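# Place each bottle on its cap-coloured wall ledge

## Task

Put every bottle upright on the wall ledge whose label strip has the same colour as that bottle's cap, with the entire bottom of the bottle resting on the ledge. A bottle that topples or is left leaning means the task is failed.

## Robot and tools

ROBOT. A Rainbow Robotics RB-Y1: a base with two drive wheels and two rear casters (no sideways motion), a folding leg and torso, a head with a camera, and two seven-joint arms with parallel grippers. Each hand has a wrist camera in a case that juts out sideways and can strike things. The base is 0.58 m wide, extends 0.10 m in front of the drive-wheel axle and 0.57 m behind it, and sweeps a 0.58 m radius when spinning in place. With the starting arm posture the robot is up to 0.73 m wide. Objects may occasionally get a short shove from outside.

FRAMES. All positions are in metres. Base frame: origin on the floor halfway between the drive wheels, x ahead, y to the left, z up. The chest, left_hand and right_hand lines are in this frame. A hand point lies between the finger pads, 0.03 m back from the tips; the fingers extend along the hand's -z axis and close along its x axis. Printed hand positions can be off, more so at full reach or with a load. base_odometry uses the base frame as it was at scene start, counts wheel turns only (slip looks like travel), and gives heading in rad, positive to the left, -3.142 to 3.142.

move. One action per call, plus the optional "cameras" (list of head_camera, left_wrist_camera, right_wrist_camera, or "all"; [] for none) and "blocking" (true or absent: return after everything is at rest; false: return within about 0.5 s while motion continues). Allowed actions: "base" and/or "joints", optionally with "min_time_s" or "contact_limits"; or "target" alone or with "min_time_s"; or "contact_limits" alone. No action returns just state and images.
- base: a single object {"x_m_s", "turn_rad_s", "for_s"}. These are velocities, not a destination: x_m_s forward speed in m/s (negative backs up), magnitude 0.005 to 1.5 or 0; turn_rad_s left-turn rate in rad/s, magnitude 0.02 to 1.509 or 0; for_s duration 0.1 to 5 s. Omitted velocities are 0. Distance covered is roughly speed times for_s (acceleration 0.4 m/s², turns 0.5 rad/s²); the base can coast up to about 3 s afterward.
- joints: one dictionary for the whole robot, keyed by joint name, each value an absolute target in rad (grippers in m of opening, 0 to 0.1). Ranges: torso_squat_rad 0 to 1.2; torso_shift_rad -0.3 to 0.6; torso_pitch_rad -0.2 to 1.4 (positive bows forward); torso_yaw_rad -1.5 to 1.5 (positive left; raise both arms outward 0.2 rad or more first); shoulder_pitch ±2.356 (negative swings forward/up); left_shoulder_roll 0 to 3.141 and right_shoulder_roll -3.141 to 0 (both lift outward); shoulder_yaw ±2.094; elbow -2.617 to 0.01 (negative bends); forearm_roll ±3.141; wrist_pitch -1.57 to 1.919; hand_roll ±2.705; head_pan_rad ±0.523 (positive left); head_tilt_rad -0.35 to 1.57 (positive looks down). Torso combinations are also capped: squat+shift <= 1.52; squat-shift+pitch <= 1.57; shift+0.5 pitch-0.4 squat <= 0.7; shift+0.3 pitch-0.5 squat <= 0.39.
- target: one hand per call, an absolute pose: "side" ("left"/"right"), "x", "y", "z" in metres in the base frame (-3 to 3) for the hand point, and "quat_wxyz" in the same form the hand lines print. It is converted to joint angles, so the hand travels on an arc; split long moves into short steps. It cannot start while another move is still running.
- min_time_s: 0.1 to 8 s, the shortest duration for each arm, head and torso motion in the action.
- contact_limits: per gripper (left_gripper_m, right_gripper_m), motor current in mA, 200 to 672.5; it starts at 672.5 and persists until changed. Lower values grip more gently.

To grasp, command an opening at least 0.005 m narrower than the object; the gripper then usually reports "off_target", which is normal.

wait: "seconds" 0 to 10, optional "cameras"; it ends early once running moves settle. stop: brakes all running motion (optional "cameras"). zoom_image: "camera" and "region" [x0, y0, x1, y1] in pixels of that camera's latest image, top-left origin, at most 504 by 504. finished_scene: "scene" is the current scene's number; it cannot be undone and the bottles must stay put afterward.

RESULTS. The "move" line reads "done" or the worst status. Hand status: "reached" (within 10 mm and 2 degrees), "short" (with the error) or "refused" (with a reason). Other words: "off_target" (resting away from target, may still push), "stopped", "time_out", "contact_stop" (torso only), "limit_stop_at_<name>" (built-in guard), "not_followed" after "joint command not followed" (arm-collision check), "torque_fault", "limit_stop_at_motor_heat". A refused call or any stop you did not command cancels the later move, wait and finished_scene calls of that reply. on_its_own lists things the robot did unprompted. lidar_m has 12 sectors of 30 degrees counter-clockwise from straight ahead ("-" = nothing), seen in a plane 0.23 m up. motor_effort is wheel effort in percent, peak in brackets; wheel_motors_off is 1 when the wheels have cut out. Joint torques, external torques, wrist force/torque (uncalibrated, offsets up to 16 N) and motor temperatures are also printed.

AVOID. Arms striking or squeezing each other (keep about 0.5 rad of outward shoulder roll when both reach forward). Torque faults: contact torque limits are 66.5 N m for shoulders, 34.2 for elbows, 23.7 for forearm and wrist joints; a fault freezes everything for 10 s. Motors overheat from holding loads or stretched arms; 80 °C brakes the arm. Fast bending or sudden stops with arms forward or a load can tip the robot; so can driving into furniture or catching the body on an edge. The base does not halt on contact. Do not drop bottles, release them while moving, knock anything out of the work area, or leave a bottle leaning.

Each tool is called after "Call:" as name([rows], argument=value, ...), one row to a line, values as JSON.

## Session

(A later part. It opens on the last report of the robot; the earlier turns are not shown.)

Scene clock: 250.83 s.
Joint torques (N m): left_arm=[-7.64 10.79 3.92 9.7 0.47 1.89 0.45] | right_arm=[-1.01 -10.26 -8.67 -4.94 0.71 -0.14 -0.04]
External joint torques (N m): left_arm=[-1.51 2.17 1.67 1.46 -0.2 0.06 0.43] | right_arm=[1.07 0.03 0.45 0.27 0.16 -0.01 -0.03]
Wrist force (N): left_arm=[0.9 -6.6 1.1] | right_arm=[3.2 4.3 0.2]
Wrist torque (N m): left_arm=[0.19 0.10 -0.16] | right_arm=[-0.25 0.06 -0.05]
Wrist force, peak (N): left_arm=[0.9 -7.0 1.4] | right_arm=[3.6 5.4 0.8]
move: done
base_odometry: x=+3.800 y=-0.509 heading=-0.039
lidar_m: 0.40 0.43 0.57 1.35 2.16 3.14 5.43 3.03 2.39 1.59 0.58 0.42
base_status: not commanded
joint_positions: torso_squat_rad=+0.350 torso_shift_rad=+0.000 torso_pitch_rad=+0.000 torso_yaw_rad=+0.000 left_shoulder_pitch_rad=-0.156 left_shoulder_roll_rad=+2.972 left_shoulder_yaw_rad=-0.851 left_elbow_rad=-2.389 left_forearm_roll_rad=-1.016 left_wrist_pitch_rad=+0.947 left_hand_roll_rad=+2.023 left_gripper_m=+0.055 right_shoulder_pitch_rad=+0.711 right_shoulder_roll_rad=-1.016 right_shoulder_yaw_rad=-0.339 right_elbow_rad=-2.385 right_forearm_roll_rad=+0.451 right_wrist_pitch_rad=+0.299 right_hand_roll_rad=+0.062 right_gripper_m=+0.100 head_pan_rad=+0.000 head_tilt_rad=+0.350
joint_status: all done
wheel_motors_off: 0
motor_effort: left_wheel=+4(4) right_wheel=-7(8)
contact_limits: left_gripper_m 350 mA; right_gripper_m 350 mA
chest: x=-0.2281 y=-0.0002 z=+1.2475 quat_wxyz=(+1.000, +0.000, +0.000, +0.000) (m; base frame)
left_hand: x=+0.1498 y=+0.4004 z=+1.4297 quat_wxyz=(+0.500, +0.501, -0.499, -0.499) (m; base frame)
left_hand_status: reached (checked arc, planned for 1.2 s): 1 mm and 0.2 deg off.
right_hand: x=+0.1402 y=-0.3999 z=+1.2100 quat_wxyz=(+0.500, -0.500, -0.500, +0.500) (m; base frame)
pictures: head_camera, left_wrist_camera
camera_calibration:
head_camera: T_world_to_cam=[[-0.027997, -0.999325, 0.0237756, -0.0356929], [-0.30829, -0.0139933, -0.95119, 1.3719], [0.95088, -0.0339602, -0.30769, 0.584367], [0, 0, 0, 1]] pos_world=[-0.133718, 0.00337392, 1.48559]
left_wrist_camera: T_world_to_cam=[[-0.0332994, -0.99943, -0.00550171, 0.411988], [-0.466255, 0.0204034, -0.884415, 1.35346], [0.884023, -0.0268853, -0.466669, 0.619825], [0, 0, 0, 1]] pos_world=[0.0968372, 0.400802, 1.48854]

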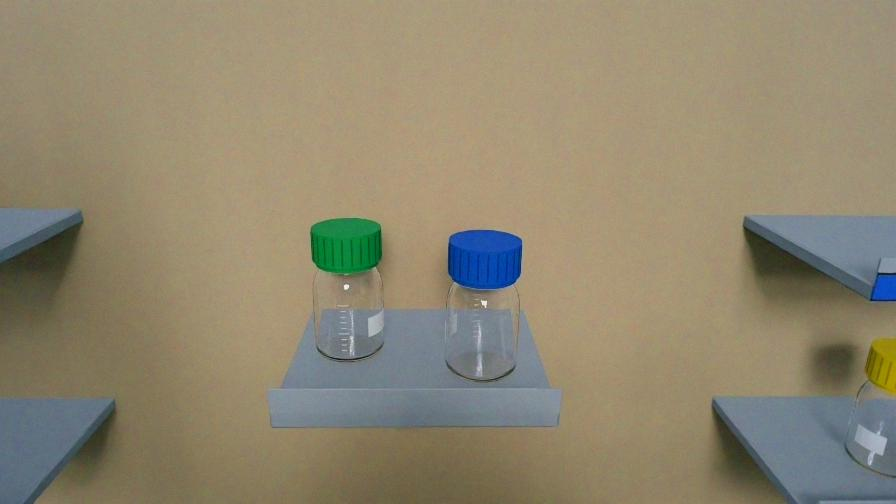

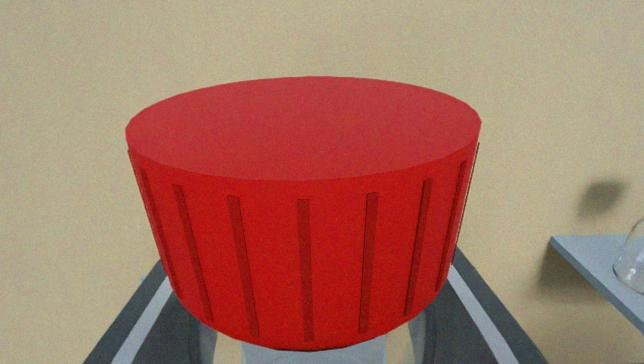

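Call:
move(target={"side":"left","x":0.2,"y":0.40,"z":1.432,"quat_wxyz":[0.5,0.5,-0.5,-0.5]}, min_time_s=1.2, cameras=["left_wrist_camera"])

Call:
move(target={"side":"left","x":0.25,"y":0.40,"z":1.432,"quat_wxyz":[0.5,0.5,-0.5,-0.5]}, min_time_s=1.2, cameras=["left_wrist_camera"])

Call:
move(target={"side":"left","x":0.305,"y":0.40,"z":1.430,"quat_wxyz":[0.5,0.5,-0.5,-0.5]}, min_time_s=1.4, cameras=["left_wrist_camera"])

Scene clock: 254.27 s.
Joint torques (N m): left_arm=[-9.05 9.01 3.39 10.12 0.54 1.86 0.05] | right_arm=[-0.29 -10.76 -8.96 -4.51 0.51 -0.34 -0.08]
External joint torques (N m): left_arm=[-0.17 0.21 1.18 1.47 -0.06 0 0.04] | right_arm=[1.79 -0.46 0.17 0.7 -0.04 -0.22 -0.07]
Wrist force (N): left_arm=[0.7 -6.3 1.4] | right_arm=[3.0 5.1 0.7]
Wrist torque (N m): left_arm=[0.16 0.08 -0.05] | right_arm=[-0.37 0.04 -0.06]
Wrist force, peak (N): left_arm=[0.8 -7.1 1.2] | right_arm=[3.8 5.7 0.7]
move: done
base_odometry: x=+3.800 y=-0.509 heading=-0.039
lidar_m: 0.40 0.42 0.59 1.35 2.16 3.13 5.43 3.03 2.40 1.60 0.58 0.42
base_status: not commanded
joint_positions: torso_squat_rad=+0.350 torso_shift_rad=+0.000 torso_pitch_rad=+0.000 torso_yaw_rad=+0.000 left_shoulder_pitch_rad=-0.011 left_shoulder_roll_rad=+2.914 left_shoulder_yaw_rad=-0.660 left_elbow_rad=-2.245 left_forearm_roll_rad=-0.894 left_wrist_pitch_rad=+0.894 left_hand_roll_rad=+1.998 left_gripper_m=+0.055 right_shoulder_pitch_rad=+0.711 right_shoulder_roll_rad=-1.016 right_shoulder_yaw_rad=-0.339 right_elbow_rad=-2.385 right_forearm_roll_rad=+0.451 right_wrist_pitch_rad=+0.299 right_hand_roll_rad=+0.062 right_gripper_m=+0.100 head_pan_rad=+0.000 head_tilt_rad=+0.350
joint_status: all done
wheel_motors_off: 0
motor_effort: left_wheel=+4(4) right_wheel=-8(9)
contact_limits: left_gripper_m 350 mA; right_gripper_m 350 mA
chest: x=-0.2281 y=-0.0002 z=+1.2475 quat_wxyz=(+1.000, +0.000, +0.000, +0.000) (m; base frame)
left_hand: x=+0.1999 y=+0.4001 z=+1.4320 quat_wxyz=(+0.500, +0.500, -0.500, -0.500) (m; base frame)
left_hand_status: reached (checked arc, planned for 1.2 s): 0 mm and 0.0 deg off.
right_hand: x=+0.1402 y=-0.3999 z=+1.2100 quat_wxyz=(+0.500, -0.500, -0.500, +0.500) (m; base frame)
pictures: left_wrist_camera
camera_calibration:
left_wrist_camera: T_world_to_cam=[[-0.0357147, -0.999349, -0.00511728, 0.413217], [-0.467014, 0.0212167, -0.883995, 1.37806], [0.883528, -0.0291818, -0.467468, 0.578701], [0, 0, 0, 1]] pos_world=[0.147034, 0.400598, 1.49084]

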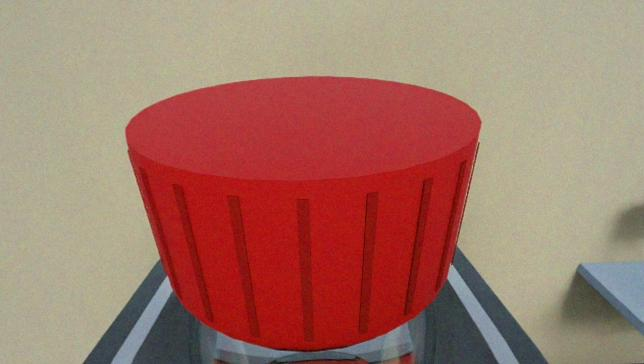

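Scene clock: 255.80 s.
Joint torques (N m): left_arm=[-12.23 8.1 3.36 10.5 0.63 1.94 -0.03] | right_arm=[-0.64 -10.15 -9.12 -4.76 0.69 -0.18 -0.02]
External joint torques (N m): left_arm=[-0.53 -0.12 1.24 1.46 0.07 0.08 -0.05] | right_arm=[1.45 0.14 0.01 0.45 0.15 -0.05 -0.01]
Wrist force (N): left_arm=[0.7 -6.8 1.4] | right_arm=[3.4 4.9 0.6]
Wrist torque (N m): left_arm=[0.20 0.08 0.00] | right_arm=[-0.33 0.08 -0.10]
Wrist force, peak (N): left_arm=[1.0 -7.0 1.4] | right_arm=[3.5 5.7 1.0]
move: done
base_odometry: x=+3.800 y=-0.509 heading=-0.039
lidar_m: 0.40 0.42 0.58 1.35 2.16 3.13 5.44 3.03 2.39 1.59 0.58 0.42
base_status: not commanded
joint_positions: torso_squat_rad=+0.350 torso_shift_rad=+0.000 torso_pitch_rad=+0.000 torso_yaw_rad=+0.000 left_shoulder_pitch_rad=+0.156 left_shoulder_roll_rad=+2.880 left_shoulder_yaw_rad=-0.484 left_elbow_rad=-2.079 left_forearm_roll_rad=-0.806 left_wrist_pitch_rad=+0.842 left_hand_roll_rad=+1.992 left_gripper_m=+0.055 right_shoulder_pitch_rad=+0.711 right_shoulder_roll_rad=-1.016 right_shoulder_yaw_rad=-0.339 right_elbow_rad=-2.385 right_forearm_roll_rad=+0.451 right_wrist_pitch_rad=+0.299 right_hand_roll_rad=+0.062 right_gripper_m=+0.100 head_pan_rad=+0.000 head_tilt_rad=+0.350
joint_status: all done
wheel_motors_off: 0
motor_effort: left_wheel=+4(4) right_wheel=-8(9)
contact_limits: left_gripper_m 350 mA; right_gripper_m 350 mA
chest: x=-0.2281 y=-0.0002 z=+1.2475 quat_wxyz=(+1.000, +0.000, +0.000, +0.000) (m; base frame)
left_hand: x=+0.2499 y=+0.4001 z=+1.4320 quat_wxyz=(+0.500, +0.500, -0.500, -0.500) (m; base frame)
left_hand_status: reached (checked arc, planned for 1.2 s): 0 mm and 0.0 deg off.
right_hand: x=+0.1402 y=-0.3999 z=+1.2100 quat_wxyz=(+0.500, -0.500, -0.500, +0.500) (m; base frame)
pictures: left_wrist_camera
camera_calibration:
left_wrist_camera: T_world_to_cam=[[-0.0358072, -0.999345, -0.00529439, 0.415285], [-0.467006, 0.0214164, -0.883995, 1.40133], [0.883529, -0.0291809, -0.467467, 0.534523], [0, 0, 0, 1]] pos_world=[0.197035, 0.400599, 1.49084]

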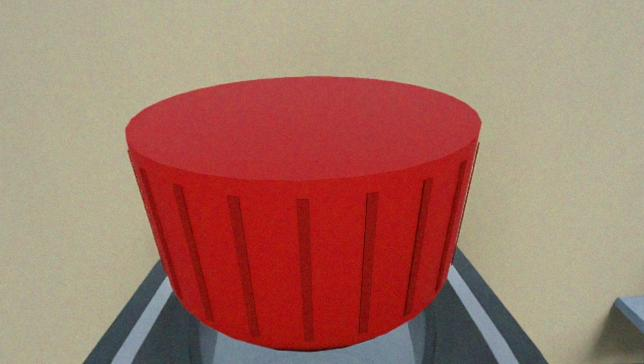

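Scene clock: 257.53 s.
Joint torques (N m): left_arm=[-15.66 6.68 2.89 10.89 0.71 1.85 0.6] | right_arm=[-0.97 -10.3 -8.62 -4.82 0.56 -0.18 -0.17]
External joint torques (N m): left_arm=[-0.83 0.07 1.06 1.39 0.16 0.02 0.59] | right_arm=[1.11 -0.01 0.51 0.4 0.01 -0.05 -0.16]
Wrist force (N): left_arm=[1.0 -6.7 0.9] | right_arm=[3.2 4.9 0.7]
Wrist torque (N m): left_arm=[0.20 0.09 -0.15] | right_arm=[-0.31 0.03 -0.08]
Wrist force, peak (N): left_arm=[0.7 -6.9 1.7] | right_arm=[3.1 5.9 0.3]
move: done
base_odometry: x=+3.800 y=-0.509 heading=-0.039
lidar_m: 0.40 0.42 0.58 1.35 2.15 3.13 5.44 3.03 2.40 1.59 0.59 0.42
base_status: not commanded
joint_positions: torso_squat_rad=+0.350 torso_shift_rad=+0.000 torso_pitch_rad=+0.000 torso_yaw_rad=+0.000 left_shoulder_pitch_rad=+0.358 left_shoulder_roll_rad=+2.875 left_shoulder_yaw_rad=-0.311 left_elbow_rad=-1.868 left_forearm_roll_rad=-0.748 left_wrist_pitch_rad=+0.781 left_hand_roll_rad=+2.020 left_gripper_m=+0.055 right_shoulder_pitch_rad=+0.711 right_shoulder_roll_rad=-1.016 right_shoulder_yaw_rad=-0.339 right_elbow_rad=-2.385 right_forearm_roll_rad=+0.451 right_wrist_pitch_rad=+0.299 right_hand_roll_rad=+0.062 right_gripper_m=+0.100 head_pan_rad=+0.000 head_tilt_rad=+0.350
joint_status: all done
wheel_motors_off: 0
motor_effort: left_wheel=+4(4) right_wheel=-7(9)
contact_limits: left_gripper_m 350 mA; right_gripper_m 350 mA
chest: x=-0.2281 y=-0.0002 z=+1.2475 quat_wxyz=(+1.000, +0.000, +0.000, +0.000) (m; base frame)
left_hand: x=+0.3049 y=+0.4000 z=+1.4300 quat_wxyz=(+0.500, +0.500, -0.500, -0.500) (m; base frame)
left_hand_status: reached (checked arc, planned for 1.4 s): 0 mm and 0.0 deg off.
right_hand: x=+0.1402 y=-0.3999 z=+1.2100 quat_wxyz=(+0.500, -0.500, -0.500, +0.500) (m; base frame)
pictures: left_wrist_camera
camera_calibration:
left_wrist_camera: T_world_to_cam=[[-0.0358112, -0.999343, -0.0055178, 0.417477], [-0.467, 0.0216157, -0.883993, 1.42517], [0.883532, -0.02908, -0.467468, 0.484951], [0, 0, 0, 1]] pos_world=[0.252035, 0.4005, 1.48884]

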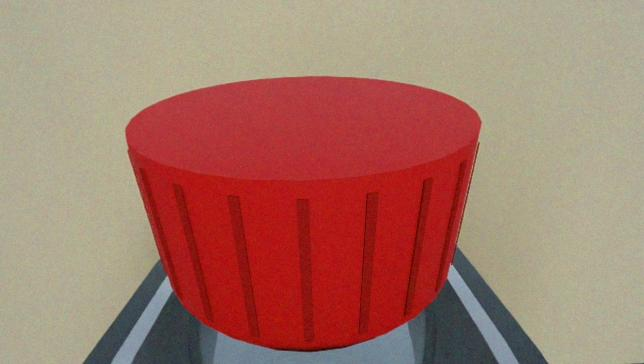

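Call:
move(target={"side":"left","x":0.305,"y":0.40,"z":1.408,"quat_wxyz":[0.5,0.5,-0.5,-0.5]}, min_time_s=1.2)

Call:
move(target={"side":"left","x":0.305,"y":0.40,"z":1.4035,"quat_wxyz":[0.5,0.5,-0.5,-0.5]}, min_time_s=0.7, cameras=["left_wrist_camera"])

Call:
move(target={"side":"left","x":0.305,"y":0.40,"z":1.4005,"quat_wxyz":[0.5,0.5,-0.5,-0.5]}, min_time_s=0.7)

Scene clock: 259.53 s.
Joint torques (N m): left_arm=[-15.79 5.99 3.24 9.03 0.62 2.36 -0.03] | right_arm=[-1.11 -10.02 -8.52 -4.7 0.54 -0.27 -0.11]
External joint torques (N m): left_arm=[-0.6 -0.18 1.54 -0.1 0.08 0.49 -0.04] | right_arm=[0.97 0.28 0.6 0.52 -0.01 -0.15 -0.11]
Wrist force (N): left_arm=[0.9 -6.7 1.3] | right_arm=[3.1 5.0 0.8]
Wrist torque (N m): left_arm=[0.19 0.09 -0.02] | right_arm=[-0.32 0.03 -0.11]
Wrist force, peak (N): left_arm=[1.1 -6.9 1.4] | right_arm=[3.3 5.8 0.7]
move: done
base_odometry: x=+3.800 y=-0.509 heading=-0.039
lidar_m: 0.40 0.43 0.59 1.35 2.16 3.12 5.43 3.02 2.39 1.58 0.59 0.42
base_status: not commanded
joint_positions: torso_squat_rad=+0.350 torso_shift_rad=+0.000 torso_pitch_rad=+0.000 torso_yaw_rad=+0.000 left_shoulder_pitch_rad=+0.414 left_shoulder_roll_rad=+2.870 left_shoulder_yaw_rad=-0.294 left_elbow_rad=-1.895 left_forearm_roll_rad=-0.711 left_wrist_pitch_rad=+0.847 left_hand_roll_rad=+1.971 left_gripper_m=+0.055 right_shoulder_pitch_rad=+0.711 right_shoulder_roll_rad=-1.016 right_shoulder_yaw_rad=-0.339 right_elbow_rad=-2.385 right_forearm_roll_rad=+0.451 right_wrist_pitch_rad=+0.299 right_hand_roll_rad=+0.062 right_gripper_m=+0.100 head_pan_rad=+0.000 head_tilt_rad=+0.350
joint_status: all done
wheel_motors_off: 0
motor_effort: left_wheel=+4(4) right_wheel=-7(9)
contact_limits: left_gripper_m 350 mA; right_gripper_m 350 mA
chest: x=-0.2281 y=-0.0002 z=+1.2475 quat_wxyz=(+1.000, +0.000, +0.000, +0.000) (m; base frame)
left_hand: x=+0.3050 y=+0.4001 z=+1.4081 quat_wxyz=(+0.500, +0.500, -0.500, -0.500) (m; base frame)
left_hand_status: reached (checked arc, planned for 1.2 s): 0 mm and 0.0 deg off.
right_hand: x=+0.1402 y=-0.3999 z=+1.2100 quat_wxyz=(+0.500, -0.500, -0.500, +0.500) (m; base frame)
pictures: none

Scene clock: 260.57 s.
Joint torques (N m): left_arm=[-15.53 6.2 3.26 8.99 0.73 2.24 -0.03] | right_arm=[-0.52 -10.13 -8.49 -4.62 0.38 -0.28 -0.11]
External joint torques (N m): left_arm=[-0.27 0.12 1.59 -0.06 0.2 0.36 -0.04] | right_arm=[1.56 0.16 0.63 0.6 -0.17 -0.15 -0.11]
Wrist force (N): left_arm=[1.0 -6.5 1.1] | right_arm=[3.0 5.7 0.0]
Wrist torque (N m): left_arm=[0.17 0.10 -0.02] | right_arm=[-0.41 -0.01 -0.09]
Wrist force, peak (N): left_arm=[0.8 -6.8 1.4] | right_arm=[3.7 5.2 0.9]
move: done
base_odometry: x=+3.800 y=-0.509 heading=-0.039
lidar_m: 0.41 0.42 0.58 1.35 2.16 3.13 5.43 3.03 2.39 1.59 0.59 0.43
base_status: not commanded
joint_positions: torso_squat_rad=+0.350 torso_shift_rad=+0.000 torso_pitch_rad=+0.000 torso_yaw_rad=+0.000 left_shoulder_pitch_rad=+0.426 left_shoulder_roll_rad=+2.869 left_shoulder_yaw_rad=-0.290 left_elbow_rad=-1.900 left_forearm_roll_rad=-0.704 left_wrist_pitch_rad=+0.861 left_hand_roll_rad=+1.962 left_gripper_m=+0.055 right_shoulder_pitch_rad=+0.711 right_shoulder_roll_rad=-1.016 right_shoulder_yaw_rad=-0.339 right_elbow_rad=-2.385 right_forearm_roll_rad=+0.451 right_wrist_pitch_rad=+0.299 right_hand_roll_rad=+0.062 right_gripper_m=+0.100 head_pan_rad=+0.000 head_tilt_rad=+0.350
joint_status: all done
wheel_motors_off: 0
motor_effort: left_wheel=+4(5) right_wheel=-7(9)
contact_limits: left_gripper_m 350 mA; right_gripper_m 350 mA
chest: x=-0.2281 y=-0.0002 z=+1.2475 quat_wxyz=(+1.000, +0.000, +0.000, +0.000) (m; base frame)
left_hand: x=+0.3049 y=+0.4001 z=+1.4037 quat_wxyz=(+0.500, +0.500, -0.500, -0.500) (m; base frame)
left_hand_status: reached (checked arc, planned for 0.7 s): 0 mm and 0.0 deg off.
right_hand: x=+0.1402 y=-0.3999 z=+1.2100 quat_wxyz=(+0.500, -0.500, -0.500, +0.500) (m; base frame)
pictures: left_wrist_camera
camera_calibration:
left_wrist_camera: T_world_to_cam=[[-0.0357227, -0.999346, -0.00556409, 0.417579], [-0.467002, 0.0216153, -0.883992, 1.40191], [0.883534, -0.0289801, -0.467469, 0.472624], [0, 0, 0, 1]] pos_world=[0.252034, 0.4007, 1.46254]

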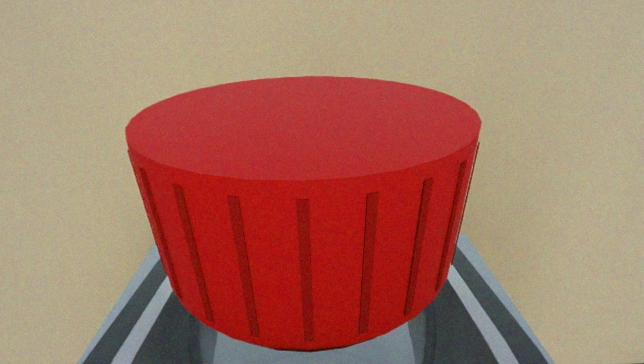

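Scene clock: 261.60 s.
Joint torques (N m): left_arm=[-15.93 5.71 3.26 8.73 0.63 2.29 0.12] | right_arm=[-0.8 -10.31 -9.06 -4.76 0.75 -0.21 -0.24]
External joint torques (N m): left_arm=[-0.62 -0.3 1.61 -0.27 0.11 0.41 0.11] | right_arm=[1.28 -0.02 0.06 0.45 0.2 -0.08 -0.23]
Wrist force (N): left_arm=[1.0 -6.5 1.3] | right_arm=[3.0 4.7 0.1]
Wrist torque (N m): left_arm=[0.17 0.11 -0.03] | right_arm=[-0.28 -0.04 -0.06]
Wrist force, peak (N): left_arm=[1.1 -6.9 1.5] | right_arm=[3.1 5.8 0.7]
move: done
base_odometry: x=+3.800 y=-0.509 heading=-0.039
lidar_m: 0.41 0.42 0.59 1.35 2.16 3.13 5.44 3.03 2.39 1.59 0.58 0.42
base_status: not commanded
joint_positions: torso_squat_rad=+0.350 torso_shift_rad=+0.000 torso_pitch_rad=+0.000 torso_yaw_rad=+0.000 left_shoulder_pitch_rad=+0.435 left_shoulder_roll_rad=+2.869 left_shoulder_yaw_rad=-0.287 left_elbow_rad=-1.903 left_forearm_roll_rad=-0.700 left_wrist_pitch_rad=+0.870 left_hand_roll_rad=+1.956 left_gripper_m=+0.055 right_shoulder_pitch_rad=+0.711 right_shoulder_roll_rad=-1.016 right_shoulder_yaw_rad=-0.339 right_elbow_rad=-2.385 right_forearm_roll_rad=+0.451 right_wrist_pitch_rad=+0.299 right_hand_roll_rad=+0.062 right_gripper_m=+0.100 head_pan_rad=+0.000 head_tilt_rad=+0.350
joint_status: all done
wheel_motors_off: 0
motor_effort: left_wheel=+4(4) right_wheel=-8(9)
contact_limits: left_gripper_m 350 mA; right_gripper_m 350 mA
chest: x=-0.2281 y=-0.0002 z=+1.2475 quat_wxyz=(+1.000, +0.000, +0.000, +0.000) (m; base frame)
left_hand: x=+0.3050 y=+0.4001 z=+1.4007 quat_wxyz=(+0.500, +0.500, -0.500, -0.500) (m; base frame)
left_hand_status: reached (checked arc, planned for 0.7 s): 0 mm and 0.0 deg off.
right_hand: x=+0.1402 y=-0.3999 z=+1.2100 quat_wxyz=(+0.500, -0.500, -0.500, +0.500) (m; base frame)
pictures: none

Call:
move(target={"side":"left","x":0.305,"y":0.40,"z":1.398,"quat_wxyz":[0.5,0.5,-0.5,-0.5]}, min_time_s=0.7)

Call:
move(target={"side":"left","x":0.305,"y":0.40,"z":1.3955,"quat_wxyz":[0.5,0.5,-0.5,-0.5]}, min_time_s=0.7)

Scene clock: 263.57 s.
Joint torques (N m): left_arm=[-15.97 5.9 3.55 8.88 0.55 2.34 0.04] | right_arm=[-0.71 -10.09 -8.76 -4.45 0.52 -0.25 -0.12]
External joint torques (N m): left_arm=[-0.61 -0.05 1.91 -0.07 0.02 0.45 0.03] | right_arm=[1.37 0.2 0.37 0.76 -0.02 -0.13 -0.11]
Wrist force (N): left_arm=[1.1 -6.3 1.3] | right_arm=[2.8 4.5 0.8]
Wrist torque (N m): left_arm=[0.14 0.12 -0.03] | right_arm=[-0.26 0.01 -0.05]
Wrist force, peak (N): left_arm=[1.1 -6.9 1.3] | right_arm=[3.4 5.3 1.0]
move: done
base_odometry: x=+3.800 y=-0.509 heading=-0.039
lidar_m: 0.40 0.43 0.59 1.35 2.17 3.13 5.44 3.02 2.40 1.59 0.59 0.42
base_status: not commanded
joint_positions: torso_squat_rad=+0.350 torso_shift_rad=+0.000 torso_pitch_rad=+0.000 torso_yaw_rad=+0.000 left_shoulder_pitch_rad=+0.442 left_shoulder_roll_rad=+2.868 left_shoulder_yaw_rad=-0.285 left_elbow_rad=-1.906 left_forearm_roll_rad=-0.696 left_wrist_pitch_rad=+0.877 left_hand_roll_rad=+1.951 left_gripper_m=+0.055 right_shoulder_pitch_rad=+0.711 right_shoulder_roll_rad=-1.016 right_shoulder_yaw_rad=-0.339 right_elbow_rad=-2.385 right_forearm_roll_rad=+0.451 right_wrist_pitch_rad=+0.299 right_hand_roll_rad=+0.062 right_gripper_m=+0.100 head_pan_rad=+0.000 head_tilt_rad=+0.350
joint_status: all done
wheel_motors_off: 0
motor_effort: left_wheel=+4(4) right_wheel=-7(8)
contact_limits: left_gripper_m 350 mA; right_gripper_m 350 mA
chest: x=-0.2281 y=-0.0002 z=+1.2475 quat_wxyz=(+1.000, +0.000, +0.000, +0.000) (m; base frame)
left_hand: x=+0.3050 y=+0.4001 z=+1.3982 quat_wxyz=(+0.500, +0.500, -0.500, -0.500) (m; base frame)
left_hand_status: reached (checked arc, planned for 0.7 s): 0 mm and 0.0 deg off.
right_hand: x=+0.1402 y=-0.3999 z=+1.2100 quat_wxyz=(+0.500, -0.500, -0.500, +0.500) (m; base frame)
pictures: none

Scene clock: 264.60 s.
Joint torques (N m): left_arm=[-15.61 5.45 3.22 8.64 0.55 2.35 -0.05] | right_arm=[-1.19 -10.32 -8.43 -4.68 0.5 -0.15 -0.26]
External joint torques (N m): left_arm=[-0.21 -0.43 1.6 -0.26 0.03 0.46 -0.07] | right_arm=[0.89 -0.03 0.69 0.53 -0.05 -0.02 -0.25]
Wrist force (N): left_arm=[0.8 -6.5 1.4] | right_arm=[3.4 4.7 0.8]
Wrist torque (N m): left_arm=[0.16 0.09 0.00] | right_arm=[-0.28 0.06 -0.06]
Wrist force, peak (N): left_arm=[0.9 -6.9 1.3] | right_arm=[3.6 5.9 0.6]
move: done
base_odometry: x=+3.800 y=-0.509 heading=-0.039
lidar_m: 0.40 0.43 0.59 1.35 2.16 3.13 5.44 3.03 2.39 1.60 0.58 0.42
base_status: not commanded
joint_positions: torso_squat_rad=+0.350 torso_shift_rad=+0.000 torso_pitch_rad=+0.000 torso_yaw_rad=+0.000 left_shoulder_pitch_rad=+0.449 left_shoulder_roll_rad=+2.867 left_shoulder_yaw_rad=-0.282 left_elbow_rad=-1.908 left_forearm_roll_rad=-0.693 left_wrist_pitch_rad=+0.885 left_hand_roll_rad=+1.946 left_gripper_m=+0.055 right_shoulder_pitch_rad=+0.711 right_shoulder_roll_rad=-1.016 right_shoulder_yaw_rad=-0.339 right_elbow_rad=-2.385 right_forearm_roll_rad=+0.451 right_wrist_pitch_rad=+0.299 right_hand_roll_rad=+0.062 right_gripper_m=+0.100 head_pan_rad=+0.000 head_tilt_rad=+0.350
joint_status: all done
wheel_motors_off: 0
motor_effort: left_wheel=+4(4) right_wheel=-7(9)
contact_limits: left_gripper_m 350 mA; right_gripper_m 350 mA
chest: x=-0.2281 y=-0.0002 z=+1.2475 quat_wxyz=(+1.000, +0.000, +0.000, +0.000) (m; base frame)
left_hand: x=+0.3050 y=+0.4001 z=+1.3957 quat_wxyz=(+0.500, +0.500, -0.500, -0.500) (m; base frame)
left_hand_status: reached (checked arc, planned for 0.7 s): 0 mm and 0.0 deg off.
right_hand: x=+0.1402 y=-0.3999 z=+1.2100 quat_wxyz=(+0.500, -0.500, -0.500, +0.500) (m; base frame)
pictures: none

Call:
move(target={"side":"left","x":0.305,"y":0.40,"z":1.393,"quat_wxyz":[0.5,0.5,-0.5,-0.5]}, min_time_s=0.7)

Call:
move(target={"side":"left","x":0.305,"y":0.40,"z":1.3905,"quat_wxyz":[0.5,0.5,-0.5,-0.5]}, min_time_s=0.7, cameras=["left_wrist_camera"])

Scene clock: 266.00 s.
Joint torques (N m): left_arm=[-15.58 5.83 3.25 7.94 0.42 2.15 -0.02] | right_arm=[-0.52 -10.3 -8.68 -4.83 0.54 -0.24 0.02]
External joint torques (N m): left_arm=[-0.14 0 1.65 -0.93 -0.09 0.26 -0.03] | right_arm=[1.56 0 0.45 0.38 -0.01 -0.11 0.03]
Wrist force (N): left_arm=[0.3 -4.9 0.9] | right_arm=[3.1 4.7 0.7]
Wrist torque (N m): left_arm=[0.17 0.10 -0.04] | right_arm=[-0.28 0.05 -0.11]
Wrist force, peak (N): left_arm=[1.0 -6.9 1.2] | right_arm=[3.7 5.1 0.7]
move: done
base_odometry: x=+3.800 y=-0.509 heading=-0.039
lidar_m: 0.41 0.42 0.59 1.35 2.16 3.13 5.43 3.03 2.40 1.59 0.58 0.43
base_status: not commanded
joint_positions: torso_squat_rad=+0.350 torso_shift_rad=+0.000 torso_pitch_rad=+0.000 torso_yaw_rad=+0.000 left_shoulder_pitch_rad=+0.456 left_shoulder_roll_rad=+2.867 left_shoulder_yaw_rad=-0.280 left_elbow_rad=-1.910 left_forearm_roll_rad=-0.689 left_wrist_pitch_rad=+0.892 left_hand_roll_rad=+1.941 left_gripper_m=+0.055 right_shoulder_pitch_rad=+0.711 right_shoulder_roll_rad=-1.016 right_shoulder_yaw_rad=-0.339 right_elbow_rad=-2.385 right_forearm_roll_rad=+0.451 right_wrist_pitch_rad=+0.299 right_hand_roll_rad=+0.062 right_gripper_m=+0.100 head_pan_rad=+0.000 head_tilt_rad=+0.350
joint_status: all done
wheel_motors_off: 0
motor_effort: left_wheel=+4(4) right_wheel=-7(9)
contact_limits: left_gripper_m 350 mA; right_gripper_m 350 mA
chest: x=-0.2280 y=-0.0002 z=+1.2475 quat_wxyz=(+1.000, +0.000, +0.000, +0.000) (m; base frame)
left_hand: x=+0.3050 y=+0.4001 z=+1.3933 quat_wxyz=(+0.500, +0.500, -0.500, -0.500) (m; base frame)
left_hand_status: reached (checked arc, planned for 0.7 s): 0 mm and 0.0 deg off.
right_hand: x=+0.1402 y=-0.3999 z=+1.2100 quat_wxyz=(+0.500, -0.500, -0.500, +0.500) (m; base frame)
pictures: none

Scene clock: 267.03 s.
Joint torques (N m): left_arm=[-10.14 5.48 3.24 3.34 -0.62 -0.08 -0.06] | right_arm=[-0.77 -10.4 -9.23 -4.59 0.51 -0.07 -0.22]
External joint torques (N m): left_arm=[5.34 -0.29 1.65 -5.49 -1.14 -1.98 -0.08] | right_arm=[1.31 -0.11 -0.1 0.62 -0.04 0.06 -0.21]
Wrist force (N): left_arm=[-2.0 6.0 1.5] | right_arm=[2.7 4.6 0.3]
Wrist torque (N m): left_arm=[0.13 0.07 0.05] | right_arm=[-0.28 0.00 -0.08]
Wrist force, peak (N): left_arm=[-2.2 6.1 1.6] | right_arm=[4.1 5.1 0.0]
move: done
base_odometry: x=+3.800 y=-0.509 heading=-0.039
lidar_m: 0.40 0.43 0.58 1.35 2.16 3.13 5.44 3.03 2.40 1.59 0.58 0.42
base_status: not commanded
joint_positions: torso_squat_rad=+0.350 torso_shift_rad=+0.000 torso_pitch_rad=+0.000 torso_yaw_rad=+0.000 left_shoulder_pitch_rad=+0.462 left_shoulder_roll_rad=+2.866 left_shoulder_yaw_rad=-0.277 left_elbow_rad=-1.912 left_forearm_roll_rad=-0.685 left_wrist_pitch_rad=+0.900 left_hand_roll_rad=+1.937 left_gripper_m=+0.055 right_shoulder_pitch_rad=+0.711 right_shoulder_roll_rad=-1.016 right_shoulder_yaw_rad=-0.339 right_elbow_rad=-2.385 right_forearm_roll_rad=+0.451 right_wrist_pitch_rad=+0.299 right_hand_roll_rad=+0.062 right_gripper_m=+0.100 head_pan_rad=+0.000 head_tilt_rad=+0.350
joint_status: all done
wheel_motors_off: 0
motor_effort: left_wheel=+4(5) right_wheel=-10(10)
contact_limits: left_gripper_m 350 mA; right_gripper_m 350 mA
chest: x=-0.2281 y=-0.0002 z=+1.2475 quat_wxyz=(+1.000, +0.000, +0.000, +0.000) (m; base frame)
left_hand: x=+0.3051 y=+0.4000 z=+1.3921 quat_wxyz=(+0.499, +0.501, -0.501, -0.500) (m; base frame)
left_hand_status: reached (checked arc, planned for 0.7 s): 2 mm and 0.2 deg off.
right_hand: x=+0.1402 y=-0.3999 z=+1.2100 quat_wxyz=(+0.500, -0.500, -0.500, +0.500) (m; base frame)
pictures: left_wrist_camera
camera_calibration:
left_wrist_camera: T_world_to_cam=[[-0.0362016, -0.999325, -0.00621439, 0.418372], [-0.46404, 0.0223171, -0.885533, 1.39271], [0.885074, -0.029174, -0.464534, 0.462522], [0, 0, 0, 1]] pos_world=[0.25205, 0.400502, 1.45075]

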